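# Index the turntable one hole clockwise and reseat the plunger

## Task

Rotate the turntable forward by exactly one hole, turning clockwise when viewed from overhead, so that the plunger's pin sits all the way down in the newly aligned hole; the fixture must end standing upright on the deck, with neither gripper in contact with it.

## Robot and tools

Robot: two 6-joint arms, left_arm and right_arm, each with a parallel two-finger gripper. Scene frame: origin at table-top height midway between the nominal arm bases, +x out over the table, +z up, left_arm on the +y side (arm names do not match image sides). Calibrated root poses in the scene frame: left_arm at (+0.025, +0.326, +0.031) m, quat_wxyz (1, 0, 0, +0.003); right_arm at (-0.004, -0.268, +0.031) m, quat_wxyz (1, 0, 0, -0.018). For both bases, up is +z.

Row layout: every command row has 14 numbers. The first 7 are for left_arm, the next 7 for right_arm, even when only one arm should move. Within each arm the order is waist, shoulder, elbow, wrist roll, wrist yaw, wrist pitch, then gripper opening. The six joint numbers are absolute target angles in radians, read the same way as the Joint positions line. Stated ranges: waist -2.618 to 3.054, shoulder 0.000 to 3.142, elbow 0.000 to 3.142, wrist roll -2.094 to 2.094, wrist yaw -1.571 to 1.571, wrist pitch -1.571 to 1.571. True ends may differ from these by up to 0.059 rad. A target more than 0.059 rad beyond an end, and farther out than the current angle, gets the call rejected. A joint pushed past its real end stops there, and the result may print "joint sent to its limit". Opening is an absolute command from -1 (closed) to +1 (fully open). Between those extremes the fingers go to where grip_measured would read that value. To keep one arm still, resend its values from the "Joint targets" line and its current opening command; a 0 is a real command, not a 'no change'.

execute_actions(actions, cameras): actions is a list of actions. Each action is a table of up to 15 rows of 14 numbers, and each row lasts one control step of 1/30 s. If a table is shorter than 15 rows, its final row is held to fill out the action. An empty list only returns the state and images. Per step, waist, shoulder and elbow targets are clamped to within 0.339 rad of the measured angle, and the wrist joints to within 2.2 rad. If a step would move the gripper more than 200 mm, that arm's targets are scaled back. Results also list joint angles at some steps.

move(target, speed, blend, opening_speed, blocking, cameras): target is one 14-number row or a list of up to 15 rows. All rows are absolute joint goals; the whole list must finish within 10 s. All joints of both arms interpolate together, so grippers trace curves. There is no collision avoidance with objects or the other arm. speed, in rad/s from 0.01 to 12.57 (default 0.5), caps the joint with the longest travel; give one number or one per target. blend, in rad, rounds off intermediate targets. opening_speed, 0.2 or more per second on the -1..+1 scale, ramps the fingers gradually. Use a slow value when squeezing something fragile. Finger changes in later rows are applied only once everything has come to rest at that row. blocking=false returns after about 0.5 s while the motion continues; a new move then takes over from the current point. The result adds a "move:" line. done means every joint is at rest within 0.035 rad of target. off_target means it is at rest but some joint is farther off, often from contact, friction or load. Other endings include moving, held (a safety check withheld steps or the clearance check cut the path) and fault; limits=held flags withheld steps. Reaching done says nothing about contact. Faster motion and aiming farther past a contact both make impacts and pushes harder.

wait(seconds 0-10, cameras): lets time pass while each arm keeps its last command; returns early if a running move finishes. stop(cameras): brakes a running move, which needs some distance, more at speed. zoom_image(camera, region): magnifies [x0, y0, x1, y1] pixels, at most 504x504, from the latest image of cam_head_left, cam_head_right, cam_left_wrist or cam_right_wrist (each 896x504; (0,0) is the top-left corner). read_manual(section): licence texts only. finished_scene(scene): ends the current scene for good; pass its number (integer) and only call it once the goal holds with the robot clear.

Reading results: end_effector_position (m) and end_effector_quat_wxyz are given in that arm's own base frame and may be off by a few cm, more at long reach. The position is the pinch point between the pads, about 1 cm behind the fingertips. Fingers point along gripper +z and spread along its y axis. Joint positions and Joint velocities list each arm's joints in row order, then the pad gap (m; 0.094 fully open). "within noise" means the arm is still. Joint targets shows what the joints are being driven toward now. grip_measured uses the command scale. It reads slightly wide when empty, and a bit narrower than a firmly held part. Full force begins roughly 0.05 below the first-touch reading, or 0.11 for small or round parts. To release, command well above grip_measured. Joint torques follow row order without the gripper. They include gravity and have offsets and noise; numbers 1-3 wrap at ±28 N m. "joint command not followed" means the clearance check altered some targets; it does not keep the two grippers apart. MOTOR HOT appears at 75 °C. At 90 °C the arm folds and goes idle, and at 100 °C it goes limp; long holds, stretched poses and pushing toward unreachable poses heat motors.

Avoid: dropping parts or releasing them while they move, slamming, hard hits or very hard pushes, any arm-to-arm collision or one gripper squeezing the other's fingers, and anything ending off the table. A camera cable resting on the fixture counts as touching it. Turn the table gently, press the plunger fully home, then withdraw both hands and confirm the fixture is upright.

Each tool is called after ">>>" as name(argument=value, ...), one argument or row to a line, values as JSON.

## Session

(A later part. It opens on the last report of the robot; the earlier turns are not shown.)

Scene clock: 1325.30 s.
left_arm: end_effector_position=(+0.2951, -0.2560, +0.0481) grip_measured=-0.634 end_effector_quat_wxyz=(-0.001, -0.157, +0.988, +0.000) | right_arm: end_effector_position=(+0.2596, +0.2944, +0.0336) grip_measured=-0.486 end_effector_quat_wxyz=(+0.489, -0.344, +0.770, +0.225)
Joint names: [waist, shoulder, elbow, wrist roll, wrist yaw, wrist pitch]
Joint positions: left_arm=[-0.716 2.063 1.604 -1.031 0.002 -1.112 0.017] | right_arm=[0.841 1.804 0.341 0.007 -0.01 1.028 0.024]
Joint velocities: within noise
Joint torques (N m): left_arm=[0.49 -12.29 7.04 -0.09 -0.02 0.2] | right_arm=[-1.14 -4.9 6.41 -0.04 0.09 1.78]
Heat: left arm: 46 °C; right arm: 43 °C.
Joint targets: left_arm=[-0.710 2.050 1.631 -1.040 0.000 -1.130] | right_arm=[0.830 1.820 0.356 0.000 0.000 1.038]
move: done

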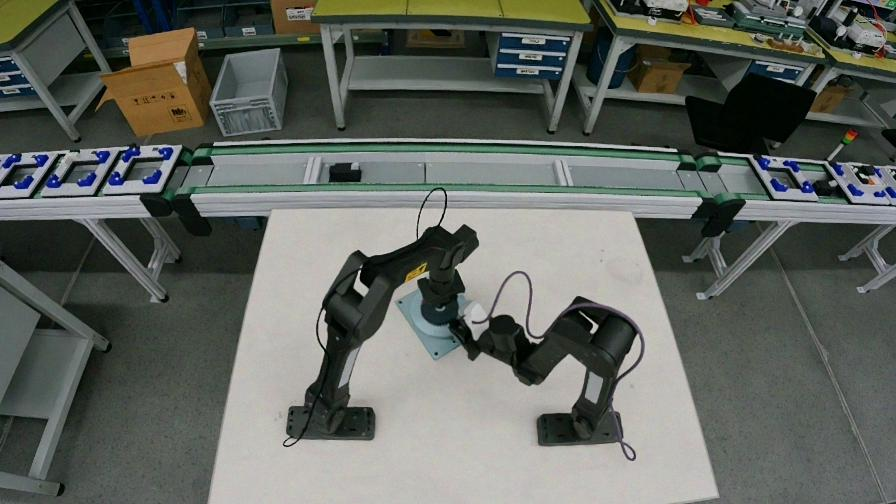

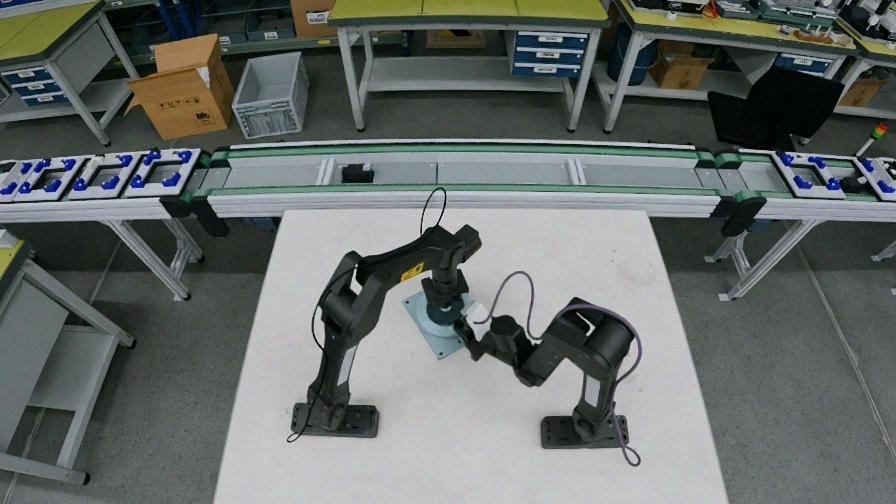

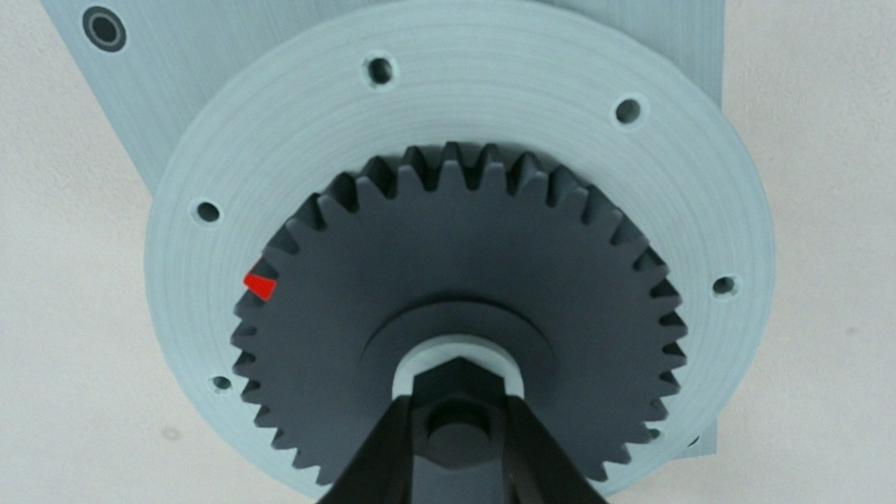

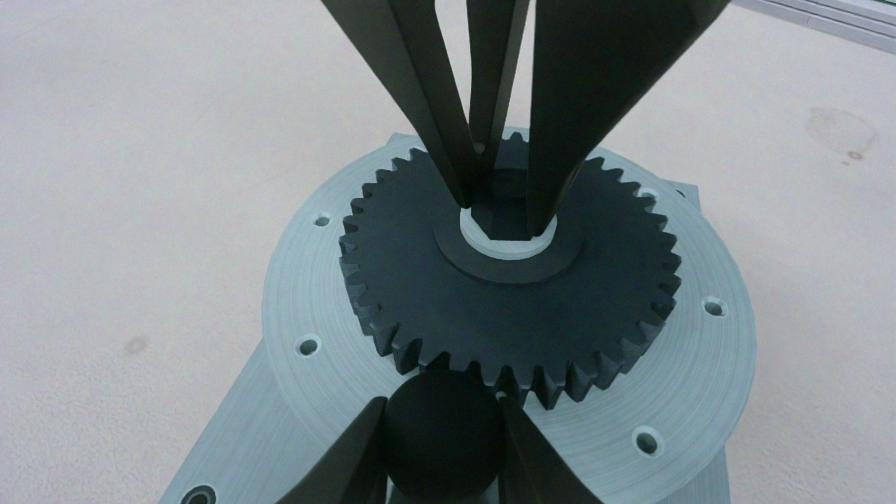

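>>> move(
  target=[-0.710, 2.05, 1.631, -1.04, 0, -1.130, -0.78, 0.836, 1.755, 0.36, 0.0, 0.0, 0.97, -0.68],
  speed=0.1,
)

>>> zoom_image(
  camera="cam_right_wrist",
  region=[300, 300, 600, 504],
)

Scene clock: 1356.43 s.
left_arm: end_effector_position=(+0.2951, -0.2560, +0.0481) grip_measured=-0.634 end_effector_quat_wxyz=(-0.001, -0.157, +0.988, +0.000) | right_arm: end_effector_position=(+0.2594, +0.2941, +0.0335) grip_measured=-0.486 end_effector_quat_wxyz=(+0.482, -0.346, +0.774, +0.222)
Joint names: [waist, shoulder, elbow, wrist roll, wrist yaw, wrist pitch]
Joint positions: left_arm=[-0.716 2.063 1.604 -1.031 0.002 -1.112 0.017] | right_arm=[0.841 1.784 0.35 0.007 -0.01 0.981 0.024]
Joint velocities: within noise
Joint torques (N m): left_arm=[0.5 -12.29 7.04 -0.1 -0.02 0.2] | right_arm=[-0.55 -8.35 6.08 -0.03 0.09 1.59]
Heat: left arm: 46 °C; right arm: 43 °C.
Joint targets: left_arm=[-0.710 2.050 1.631 -1.040 0.000 -1.130] | right_arm=[0.836 1.755 0.360 0.000 0.000 0.970]
move: done

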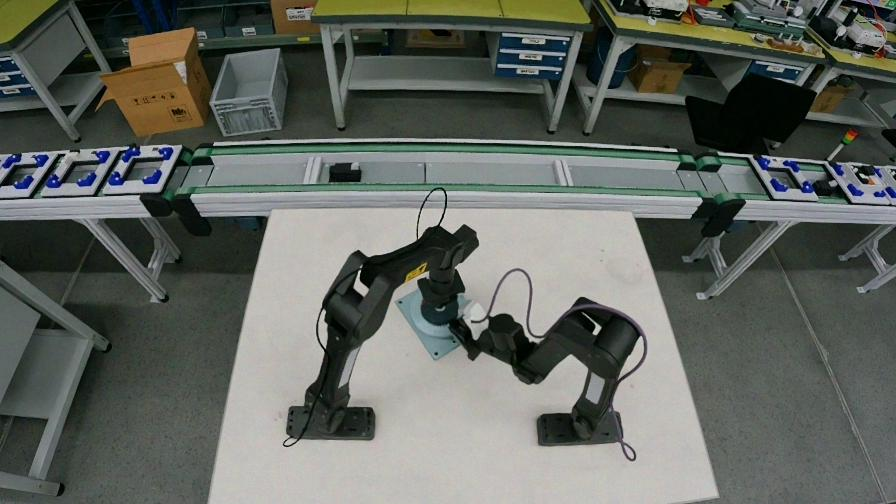

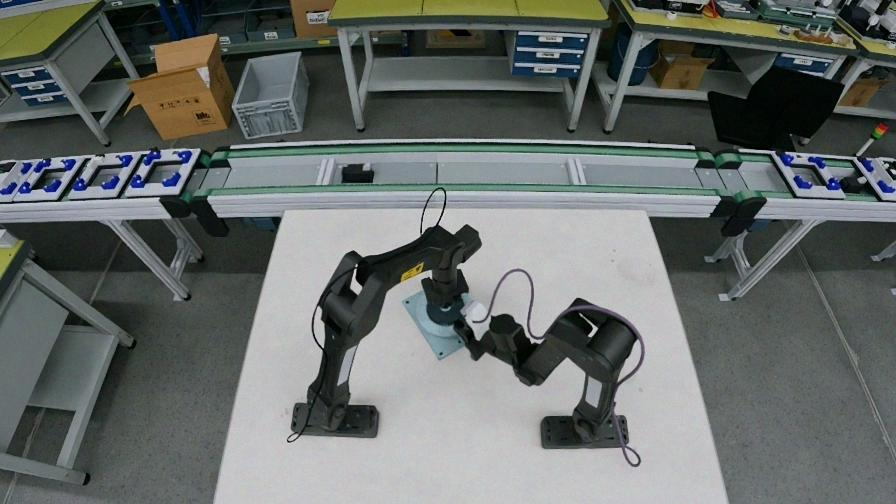

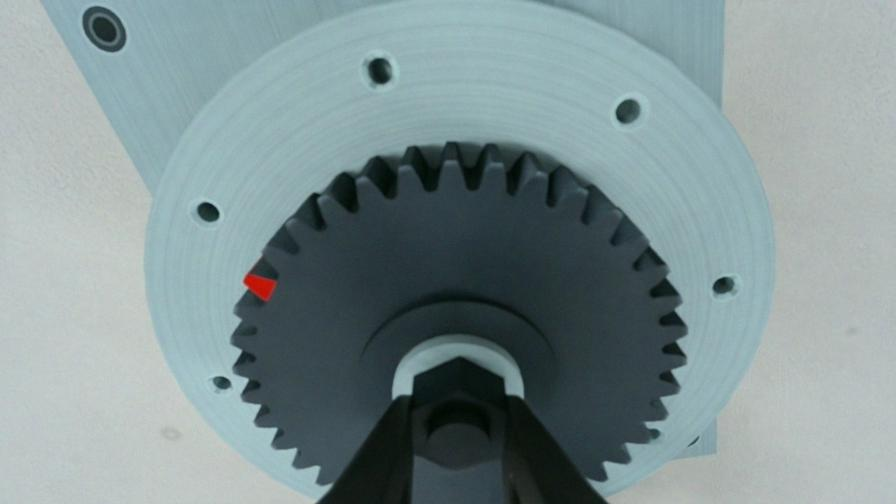

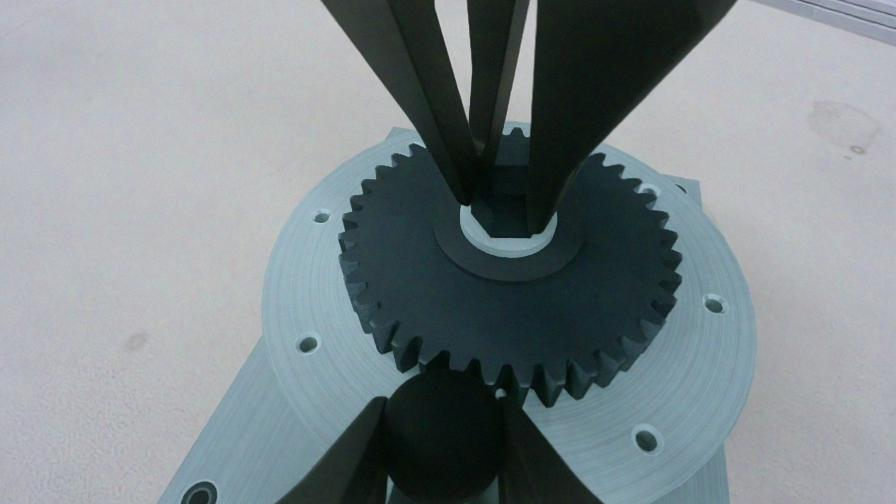

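Scaled by 1.680 from the camera's 896x504 image, which has a finer 1280x720 frame.

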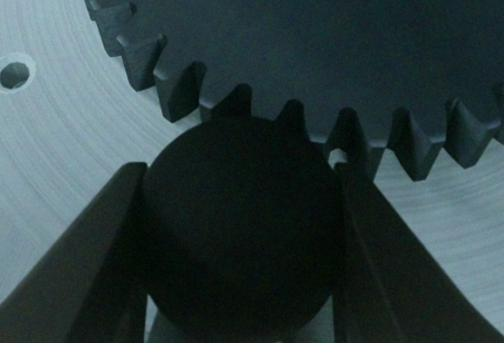

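>>> move(
  target=[-0.710, 2.05, 1.631, -1.04, 0, -1.130, -0.78, 0.838, 1.71, 0.399, 0.0, 0.0, 0.766, -0.75],
  speed=0.15,
)

>>> zoom_image(
  camera="cam_right_wrist",
  region=[300, 300, 600, 504],
)

Scene clock: 1371.70 s.
left_arm: end_effector_position=(+0.2951, -0.2560, +0.0481) grip_measured=-0.634 end_effector_quat_wxyz=(-0.001, -0.157, +0.988, +0.000) | right_arm: end_effector_position=(+0.2592, +0.2938, +0.0330) grip_measured=-0.486 end_effector_quat_wxyz=(+0.457, -0.352, +0.789, +0.211)
Joint names: [waist, shoulder, elbow, wrist roll, wrist yaw, wrist pitch]
Joint positions: left_arm=[-0.716 2.063 1.604 -1.031 0.002 -1.112 0.017] | right_arm=[0.841 1.723 0.387 0.007 -0.01 0.82 0.024]
Joint velocities: within noise
Joint torques (N m): left_arm=[0.5 -12.26 7.01 -0.1 -0.02 0.19] | right_arm=[-0.35 -7.01 6.8 -0.05 0.09 1.18]
Heat: left arm: 46 °C; right arm: 42 °C.
Joint targets: left_arm=[-0.710 2.050 1.631 -1.040 0.000 -1.130] | right_arm=[0.838 1.710 0.399 0.000 0.000 0.766]
move: off_target (right_arm); right_arm: the wrist pitch is farthest, 0.054 rad from its target

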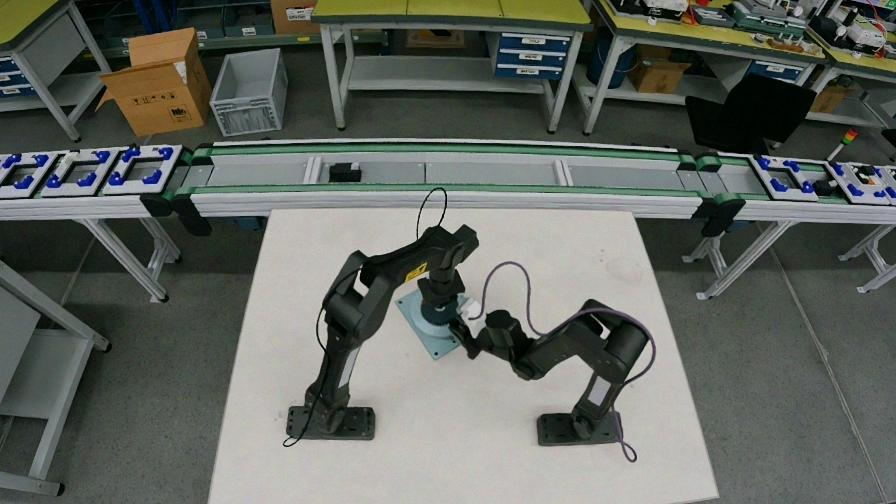

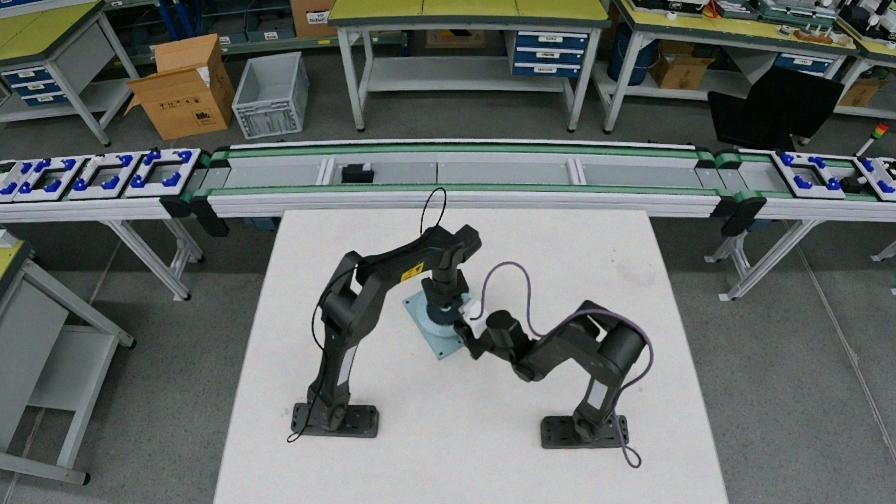

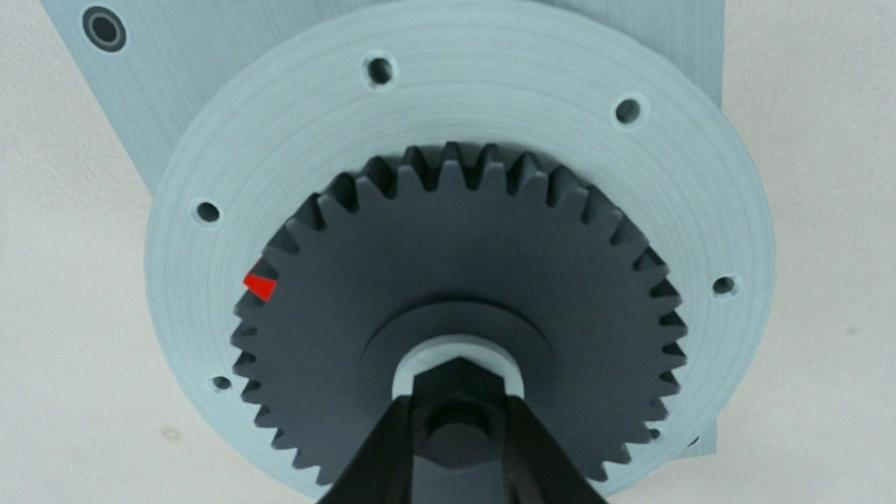

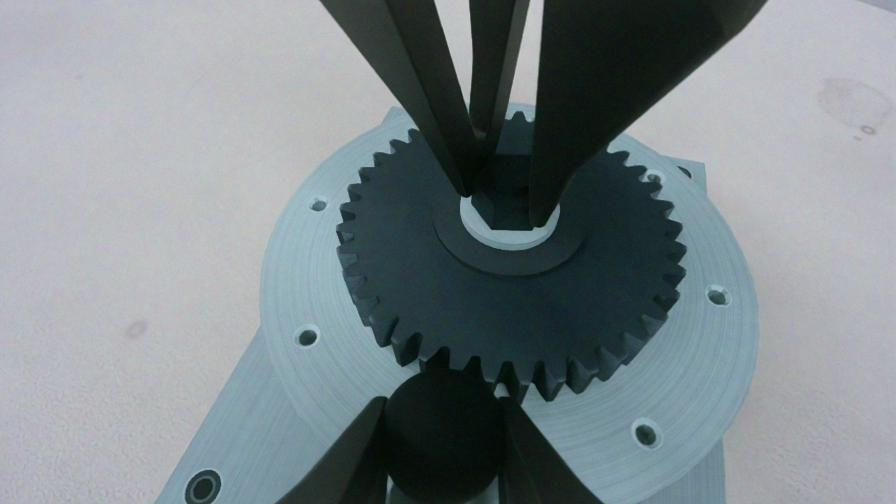

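Scaled by 1.680 from the camera's 896x504 image, which has a finer 1280x720 frame.

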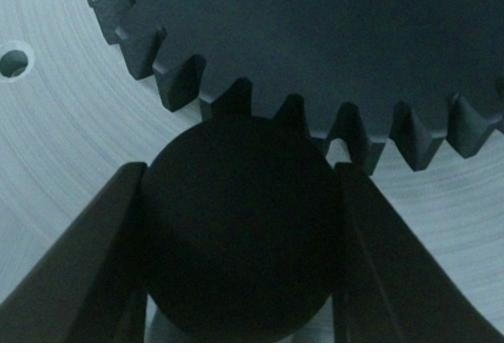

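>>> move(
  target=[-0.710, 2.05, 1.631, -1.04, 0, -1.130, -0.78, 0.838, 1.70, 0.42, 0.0, 0.0, 0.98, -0.75],
  speed=0.15,
  cameras=["cam_left_wrist", "cam_right_wrist"],
)

Scene clock: 1395.33 s.
left_arm: end_effector_position=(+0.2951, -0.2560, +0.0481) grip_measured=-0.634 end_effector_quat_wxyz=(-0.001, -0.157, +0.988, +0.000) | right_arm: end_effector_position=(+0.2604, +0.2951, +0.0362) grip_measured=-0.486 end_effector_quat_wxyz=(+0.463, -0.351, +0.785, +0.213)
Joint names: [waist, shoulder, elbow, wrist roll, wrist yaw, wrist pitch]
Joint positions: left_arm=[-0.716 2.063 1.604 -1.031 0.002 -1.112 0.017] | right_arm=[0.841 1.722 0.388 0.006 -0.01 0.834 0.024]
Joint velocities: within noise
Joint torques (N m): left_arm=[0.5 -12.26 7.01 -0.09 -0.02 0.2] | right_arm=[-0.32 -7.76 8.79 -0.04 0.08 2.99]
Heat: left arm: 46 °C; right arm: 40 °C.
Joint targets: left_arm=[-0.710 2.050 1.631 -1.040 0.000 -1.130] | right_arm=[0.838 1.700 0.420 0.000 0.000 0.980]
move: off_target (right_arm); right_arm: the wrist pitch is farthest, 0.146 rad from its target
Images, in order (width x height): cam_left_wrist 896x504, cam_right_wrist 896x504.

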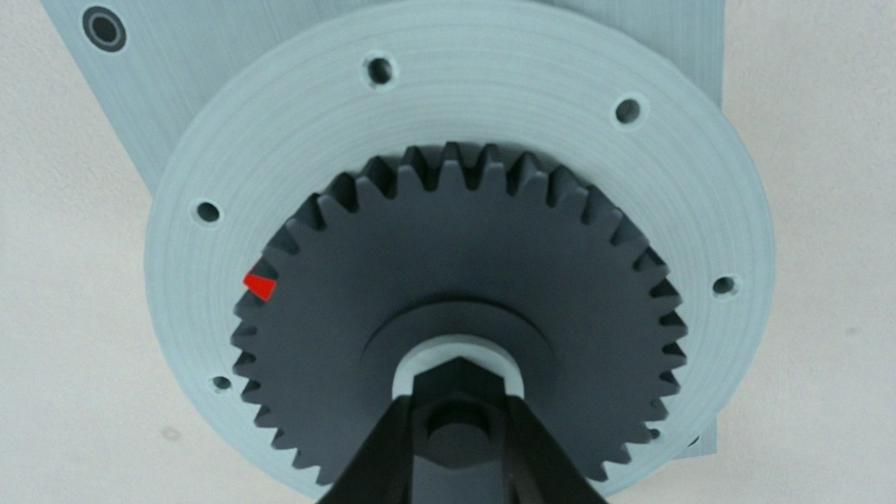

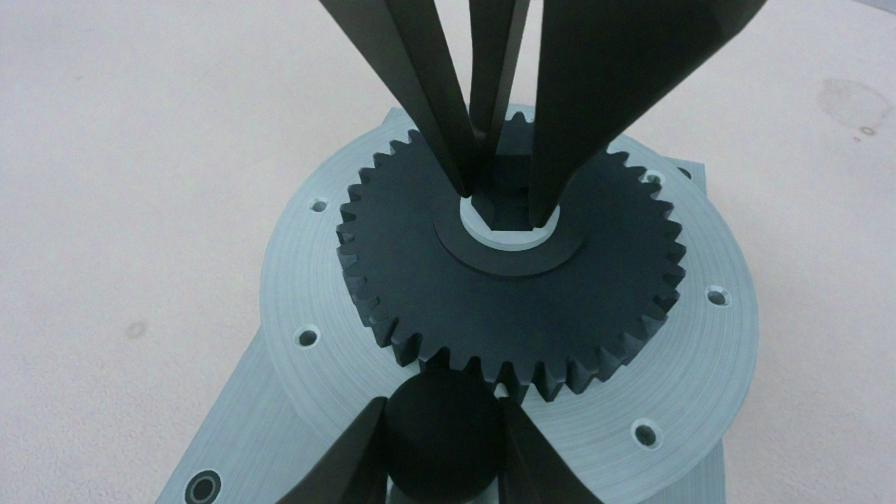

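>>> move(
  target=[-0.710, 2.05, 1.631, -1.04, 0, -1.130, -0.78, 0.838, 1.685, 0.435, 0.0, 0.0, 1.15, -0.75],
  speed=0.2,
  cameras=["cam_left_wrist", "cam_right_wrist"],
)

Scene clock: 1411.03 s.
left_arm: end_effector_position=(+0.2951, -0.2560, +0.0481) grip_measured=-0.634 end_effector_quat_wxyz=(-0.001, -0.157, +0.988, +0.000) | right_arm: end_effector_position=(+0.2615, +0.2963, +0.0393) grip_measured=-0.486 end_effector_quat_wxyz=(+0.469, -0.349, +0.782, +0.216)
Joint names: [waist, shoulder, elbow, wrist roll, wrist yaw, wrist pitch]
Joint positions: left_arm=[-0.716 2.063 1.604 -1.031 0.002 -1.112 0.017] | right_arm=[0.841 1.722 0.388 0.006 -0.01 0.848 0.024]
Joint velocities: within noise
Joint torques (N m): left_arm=[0.49 -12.27 7.04 -0.1 -0.03 0.19] | right_arm=[-0.38 -8.98 10.33 -0.04 0.09 4.4]
Heat: left arm: 46 °C; right arm: 45 °C.
Joint targets: left_arm=[-0.710 2.050 1.631 -1.040 0.000 -1.130] | right_arm=[0.838 1.685 0.435 0.000 0.000 1.150]
move: off_target (right_arm); right_arm: the wrist pitch is farthest, 0.302 rad from its target
Images, in order (width x height): cam_left_wrist 896x504, cam_right_wrist 896x504.

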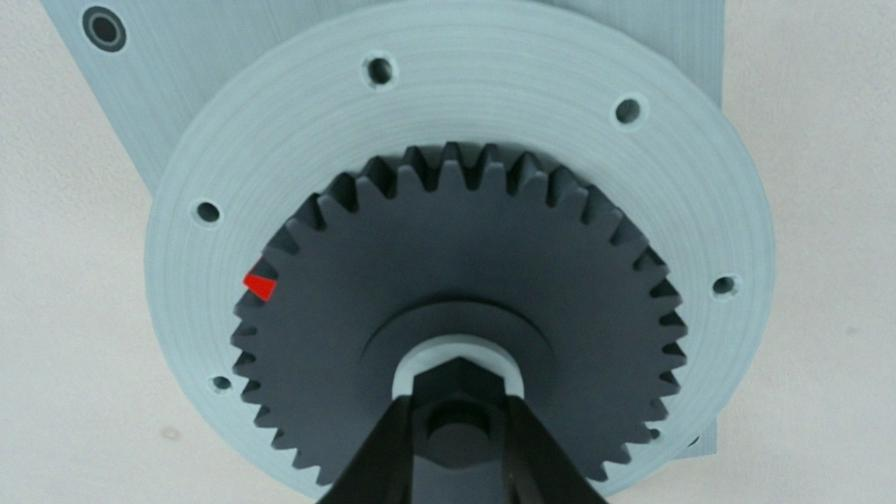

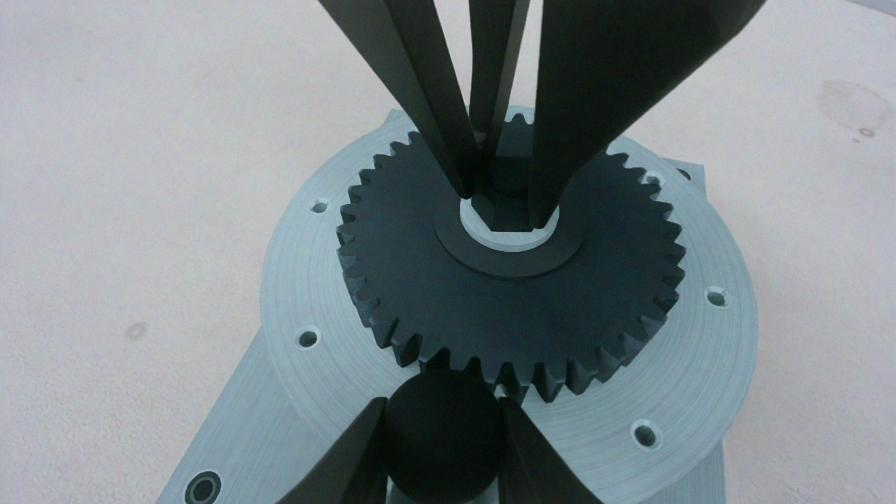

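>>> move(
  target=[-0.710, 2.05, 1.631, -1.04, 0, -1.130, -0.78, 0.838, 1.665, 0.455, 0.0, 0.0, 1.32, -0.8],
  speed=0.2,
  cameras=["cam_left_wrist", "cam_right_wrist"],
)

Scene clock: 1422.93 s.
left_arm: end_effector_position=(+0.2951, -0.2560, +0.0481) grip_measured=-0.634 end_effector_quat_wxyz=(-0.001, -0.157, +0.988, +0.000) | right_arm: end_effector_position=(+0.2595, +0.2941, +0.0342) grip_measured=-0.486 end_effector_quat_wxyz=(+0.461, -0.351, +0.787, +0.212)
Joint names: [waist, shoulder, elbow, wrist roll, wrist yaw, wrist pitch]
Joint positions: left_arm=[-0.716 2.063 1.604 -1.031 0.002 -1.112 0.017] | right_arm=[0.841 1.725 0.384 0.006 -0.01 0.835 0.024]
Joint velocities: within noise
Joint torques (N m): left_arm=[0.49 -12.27 6.99 -0.08 -0.03 0.19] | right_arm=[-0.06 -6.15 6 0.02 -0.02 1.84]
Heat: left arm: 47 °C; right arm: 61 °C.
Joint targets: left_arm=[-0.710 2.050 1.631 -1.040 0.000 -1.130] | right_arm=[0.841 1.722 0.388 0.006 -0.010 0.856]
move: held (right_arm; a check stopped the path); limits=held; right_arm: the wrist pitch is farthest, 0.485 rad from its target
joint command not followed: on one or more control steps a check withheld the commanded joint targets of the right arm, and it was not sent them on those steps.
cause: the commanded joint targets, or the way to them, would bring a part of the robot too close to another arm (this arm's fingers and the left arm's wrist (the part past the wrist yaw)).
Images, in order (width x height): cam_left_wrist 896x504, cam_right_wrist 896x504.

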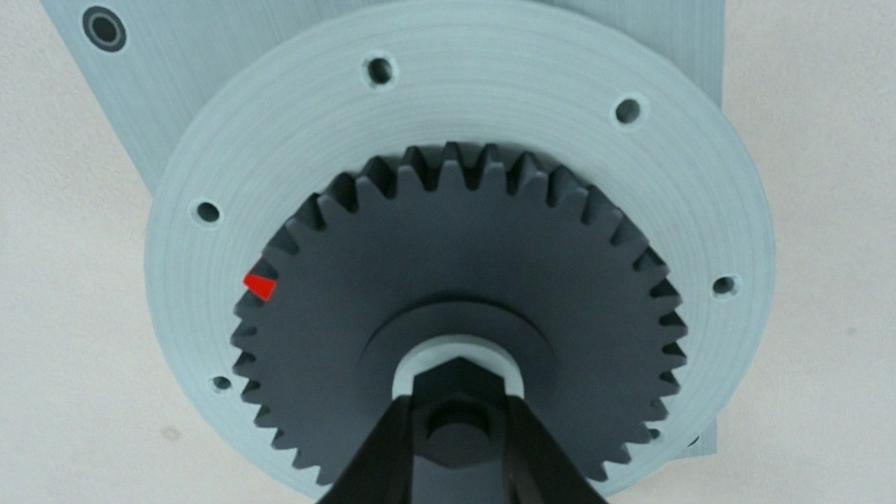

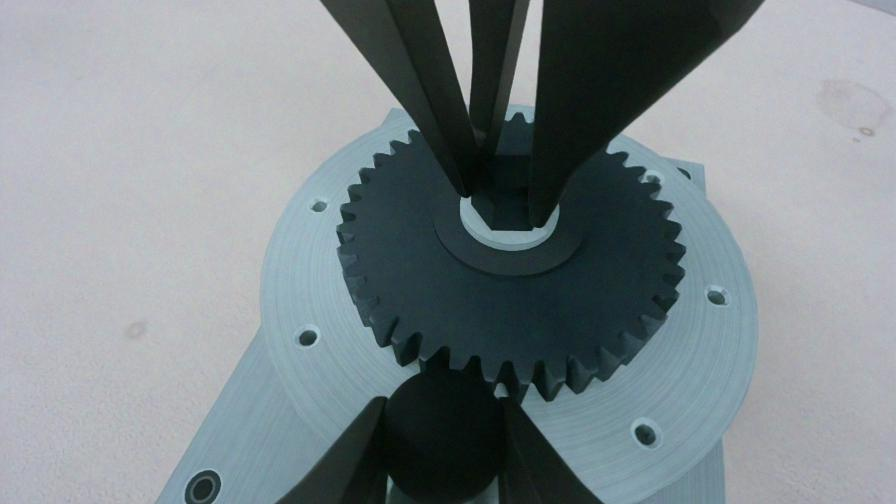

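>>> move(
  target=[
    [-0.710, 2.05, 1.631, -1.04, 0, -1.130, -0.25, 0.841, 1.722, 0.388, 0.0, 0.0, 0.856, 0.6],
    [-0.710, 2.06, 1.97, -1.04, 0, -1.46, -0.25, 0.84, 1.43, 0.16, 0.0, 0.0, 0.82, 0.6],
    [-0.710, 2.06, 1.97, -1.04, 0, -1.46, -0.25, 0.84, 1.49, 0.96, 0.0, 0.0, -0.535, 0.6],
  ],
  speed=0.6,
)

Scene clock: 1705.80 s.
left_arm: end_effector_position=(+0.3010, -0.2609, +0.1345) grip_measured=-0.252 end_effector_quat_wxyz=(+0.004, -0.157, +0.988, -0.006) | right_arm: end_effector_position=(+0.2358, +0.2675, +0.0898) grip_measured=+0.598 end_effector_quat_wxyz=(+0.226, -0.393, +0.885, +0.107)
Joint names: [waist, shoulder, elbow, wrist roll, wrist yaw, wrist pitch]
Joint positions: left_arm=[-0.716 2.063 1.948 -1.031 0.002 -1.442 0.035] | right_arm=[0.841 1.476 0.938 0.006 -0.01 -0.526 0.075]
Joint velocities: within noise
Joint torques (N m): left_arm=[0.46 -11.41 6.65 -0.1 -0.01 0.22] | right_arm=[-0.17 -4.85 10.5 -0.05 0.06 0.99]
Heat: left arm: 47 °C; right arm: 42 °C.
Joint targets: left_arm=[-0.710 2.060 1.970 -1.040 0.000 -1.460] | right_arm=[0.840 1.490 0.960 0.000 0.000 -0.535]
move: done

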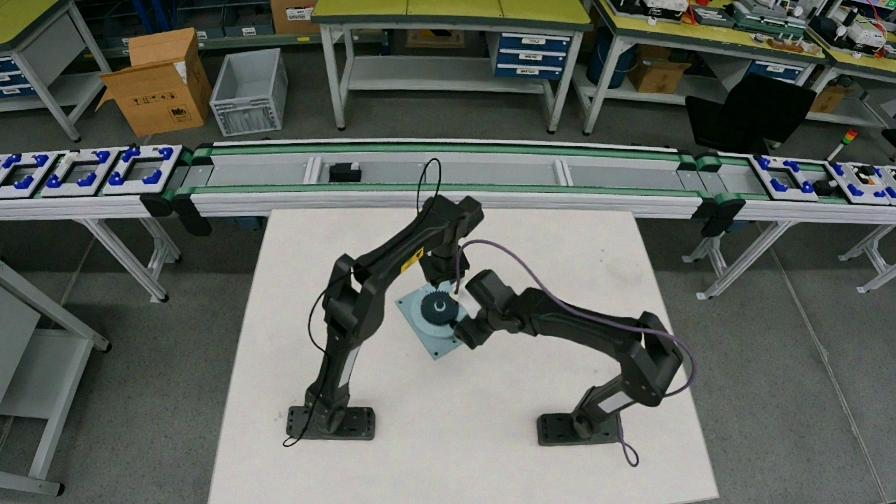

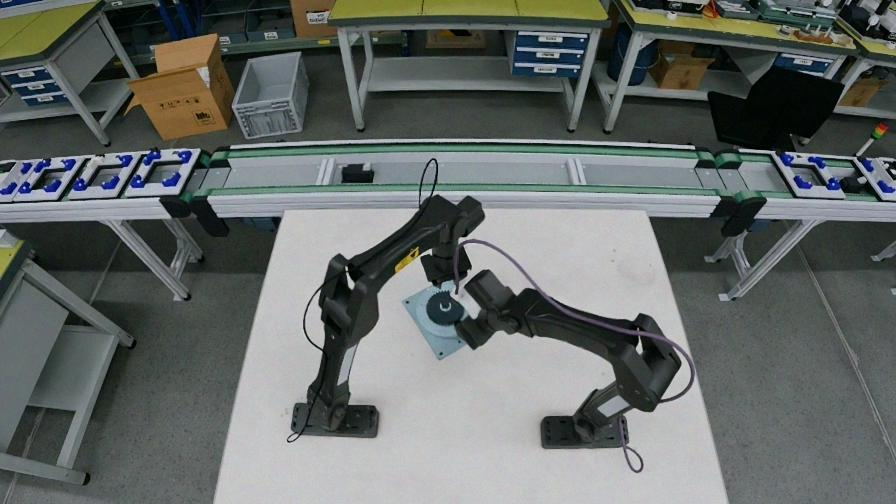

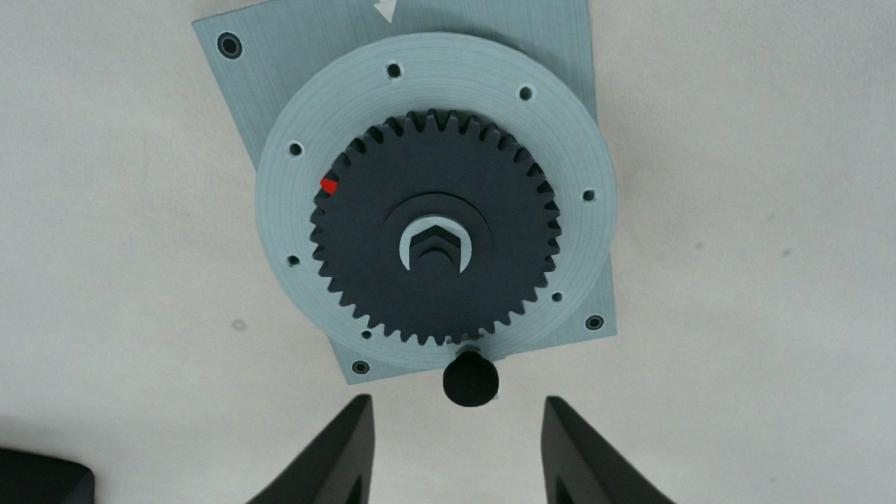

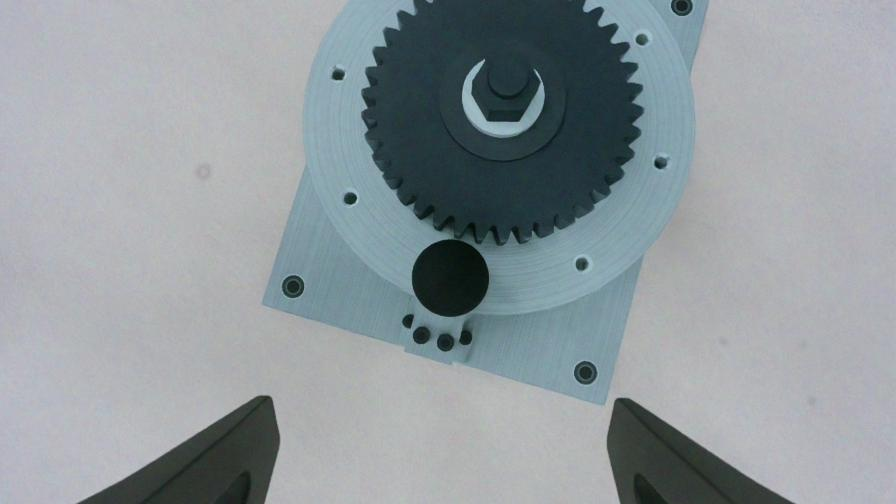

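>>> move(
  target=[
    [-0.554, 2.10, 1.735, -1.365, 0, -1.215, -1.0, 0.84, 1.49, 0.96, 0.0, 0.0, -0.535, 0.6],
    [-0.554, 2.10, 1.735, -1.365, 0, -1.215, -1.0, 0.838, 1.72, 0.90, 0.0, 0.0, -0.248, 0.6],
  ],
  speed=0.5,
)

>>> zoom_image(
  camera="cam_right_wrist",
  region=[200, 250, 700, 504],
)

Scene clock: 1742.17 s.
left_arm: end_effector_position=(+0.3413, -0.2112, +0.0751) grip_measured=-0.994 end_effector_quat_wxyz=(+0.000, -0.389, +0.921, -0.002) | right_arm: end_effector_position=(+0.2597, +0.2928, +0.0304) grip_measured=+0.598 end_effector_quat_wxyz=(+0.230, -0.392, +0.884, +0.106)
Joint names: [waist, shoulder, elbow, wrist roll, wrist yaw, wrist pitch]
Joint positions: left_arm=[-0.555 2.085 1.746 -1.354 0.003 -1.228 0] | right_arm=[0.841 1.705 0.909 0.006 -0.004 -0.261 0.075]
Joint velocities: within noise
Joint torques (N m): left_arm=[0.08 -10 4.11 -0.12 -0.04 0.58] | right_arm=[-0.34 -6.37 6.8 -0.05 0.02 1.16]
Heat: left arm: 46 °C; right arm: 39 °C.
Joint targets: left_arm=[-0.554 2.100 1.735 -1.365 0.000 -1.215] | right_arm=[0.838 1.720 0.900 0.000 0.000 -0.248]
move: done

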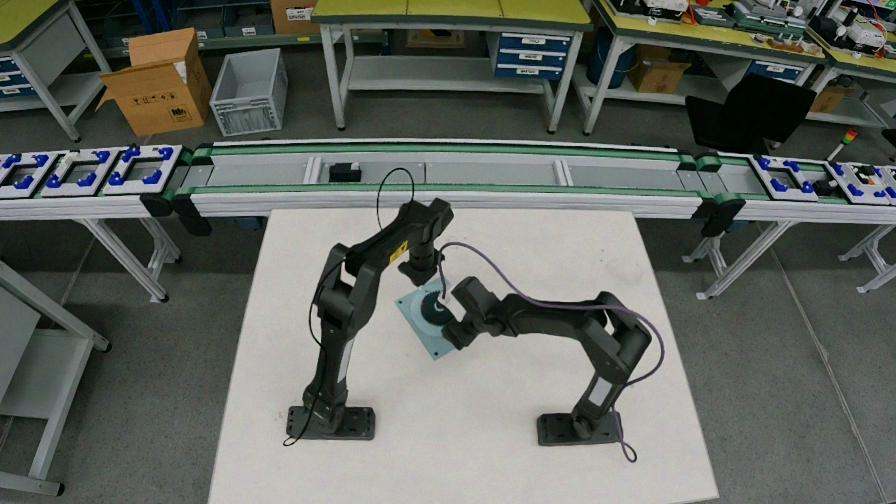

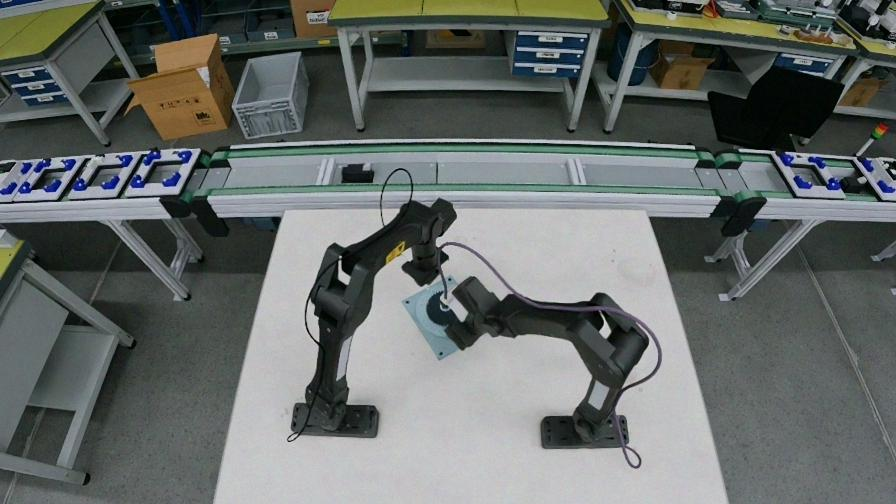

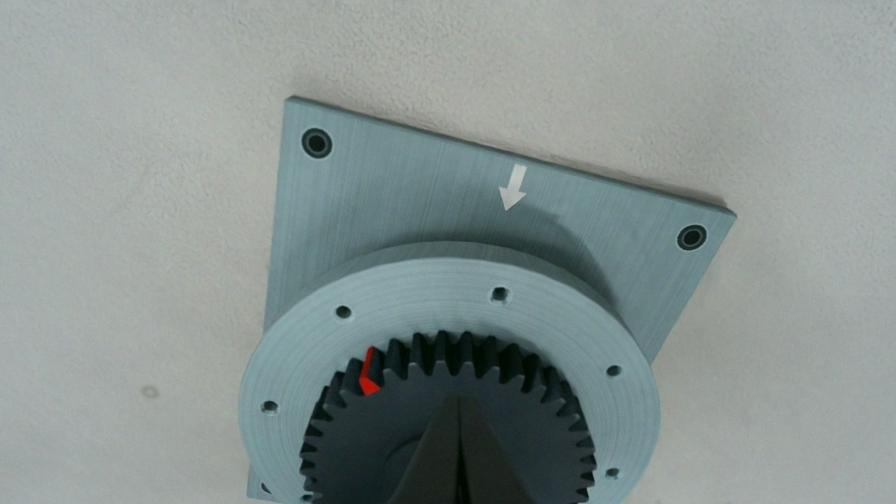

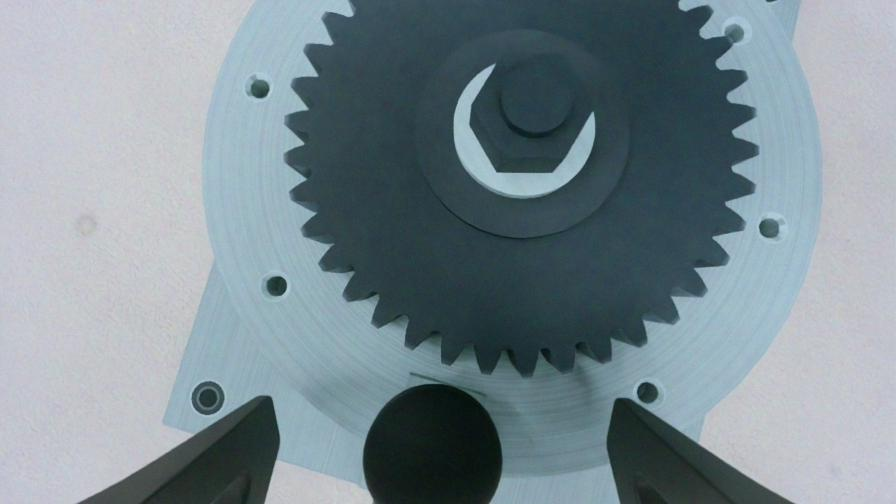

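Scaled by 1.008 from the camera's 896x504 image, which has a finer 1280x720 frame.

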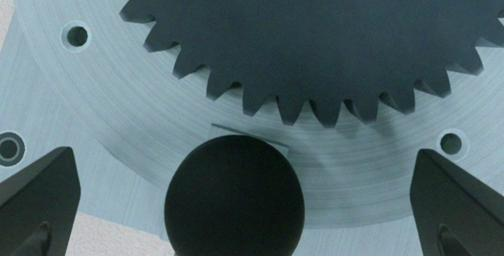

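>>> move(
  target=[
    [-0.554, 2.10, 1.735, -1.365, 0, -1.215, -1.0, 0.838, 1.72, 0.90, 0.0, 0.0, -0.248, -0.75],
    [-0.554, 2.10, 1.735, -1.365, 0, -1.215, -1.0, 0.84, 1.658, 0.958, 0.0, 0.0, -0.15, -0.75],
  ],
  speed=0.15,
  opening_speed=0.5,
  cameras=["cam_left_wrist", "cam_right_wrist"],
)

>>> move(
  target=[-0.554, 2.10, 1.735, -1.365, 0, -1.215, -1.0, 0.84, 1.622, 0.9975, 0.0, 0.0, -0.08, -0.75],
  speed=0.15,
  cameras=["cam_left_wrist", "cam_right_wrist"],
)

Scene clock: 1772.27 s.
left_arm: end_effector_position=(+0.3414, -0.2112, +0.0751) grip_measured=-0.994 end_effector_quat_wxyz=(+0.000, -0.389, +0.921, -0.002) | right_arm: end_effector_position=(+0.2607, +0.2944, +0.0318) grip_measured=-0.481 end_effector_quat_wxyz=(+0.234, -0.392, +0.883, +0.109)
Joint names: [waist, shoulder, elbow, wrist roll, wrist yaw, wrist pitch]
Joint positions: left_arm=[-0.555 2.085 1.746 -1.355 0.003 -1.228 0] | right_arm=[0.841 1.705 0.909 0.006 -0.006 -0.253 0.024]
Joint velocities: within noise
Joint torques (N m): left_arm=[0.05 -10.04 4.1 -0.11 -0.03 0.57] | right_arm=[-0.16 -11.19 12.49 -0.04 0.04 2.02]
Heat: left arm: 45 °C; right arm: 39 °C.
Joint targets: left_arm=[-0.554 2.100 1.735 -1.365 0.000 -1.215] | right_arm=[0.840 1.658 0.958 0.000 0.000 -0.150]
move: off_target (right_arm); right_arm: the wrist pitch is farthest, 0.103 rad from its target
Images, in order (width x height): cam_left_wrist 896x504, cam_right_wrist 896x504.

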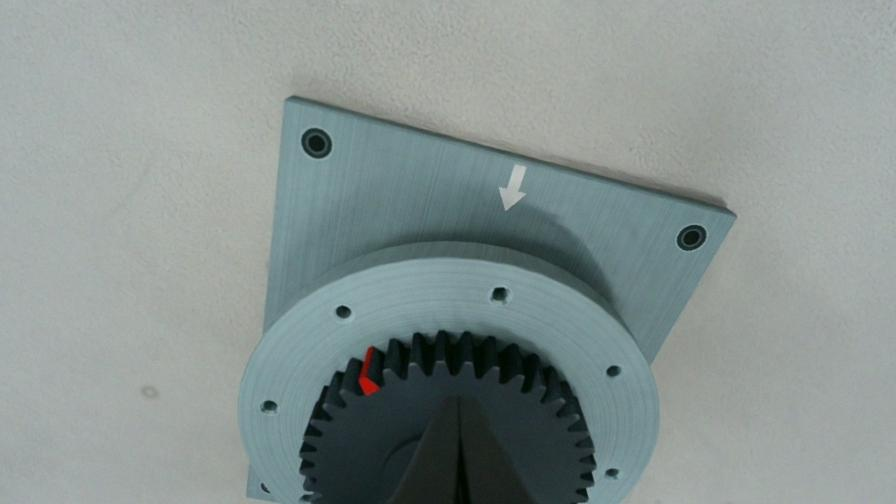

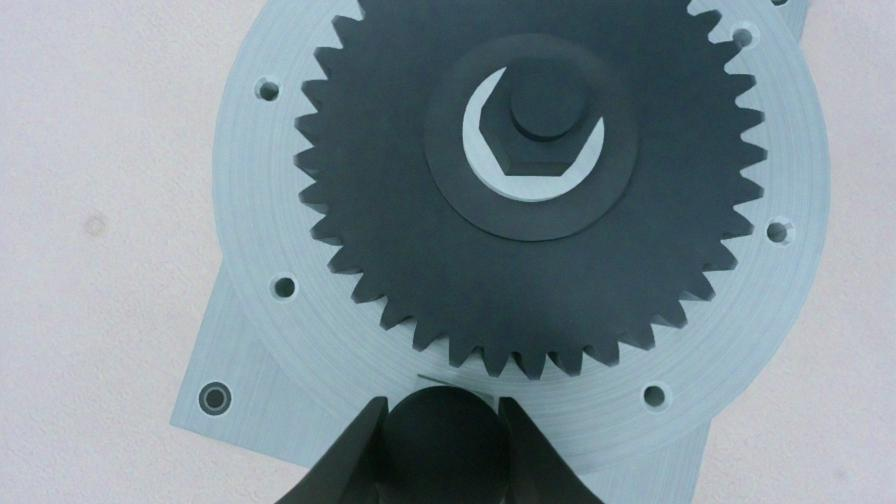

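Scene clock: 1772.97 s.
left_arm: end_effector_position=(+0.3414, -0.2112, +0.0751) grip_measured=-0.994 end_effector_quat_wxyz=(+0.000, -0.389, +0.921, -0.002) | right_arm: end_effector_position=(+0.2618, +0.2956, +0.0337) grip_measured=-0.481 end_effector_quat_wxyz=(+0.236, -0.392, +0.882, +0.110)
Joint names: [waist, shoulder, elbow, wrist roll, wrist yaw, wrist pitch]
Joint positions: left_arm=[-0.555 2.085 1.746 -1.355 0.003 -1.228 0] | right_arm=[0.841 1.704 0.914 0.006 -0.006 -0.255 0.024]
Joint velocities: within noise
Joint torques (N m): left_arm=[0.08 -10.02 4.1 -0.1 -0.03 0.57] | right_arm=[-0.18 -14.09 15.95 -0.04 0.04 2.65]
Heat: left arm: 45 °C; right arm: 39 °C.
Joint targets: left_arm=[-0.554 2.100 1.735 -1.365 0.000 -1.215] | right_arm=[0.840 1.622 0.998 0.000 0.000 -0.080]
move: off_target (right_arm); right_arm: the wrist pitch is farthest, 0.175 rad from its target
Images, in order (width x height): cam_left_wrist 896x504, cam_right_wrist 896x504.

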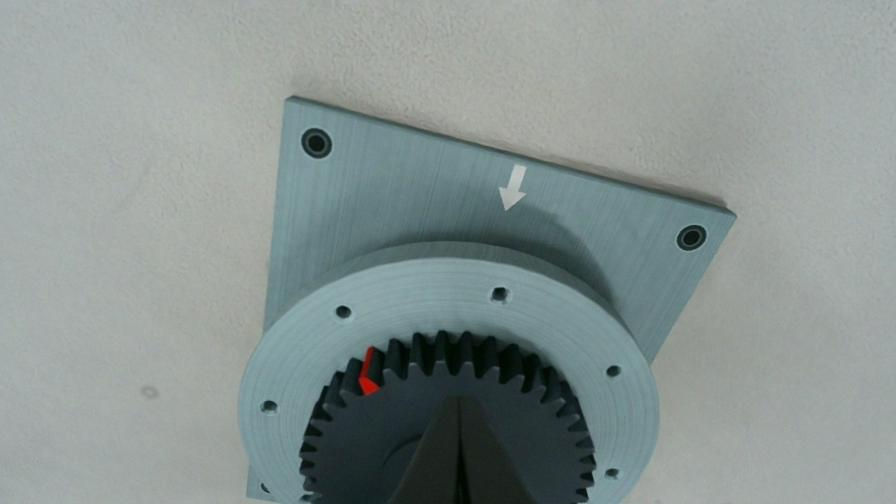

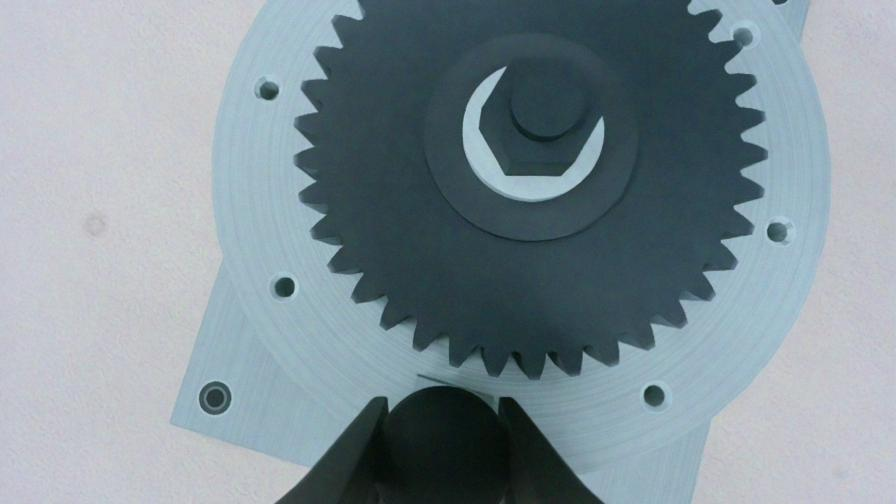

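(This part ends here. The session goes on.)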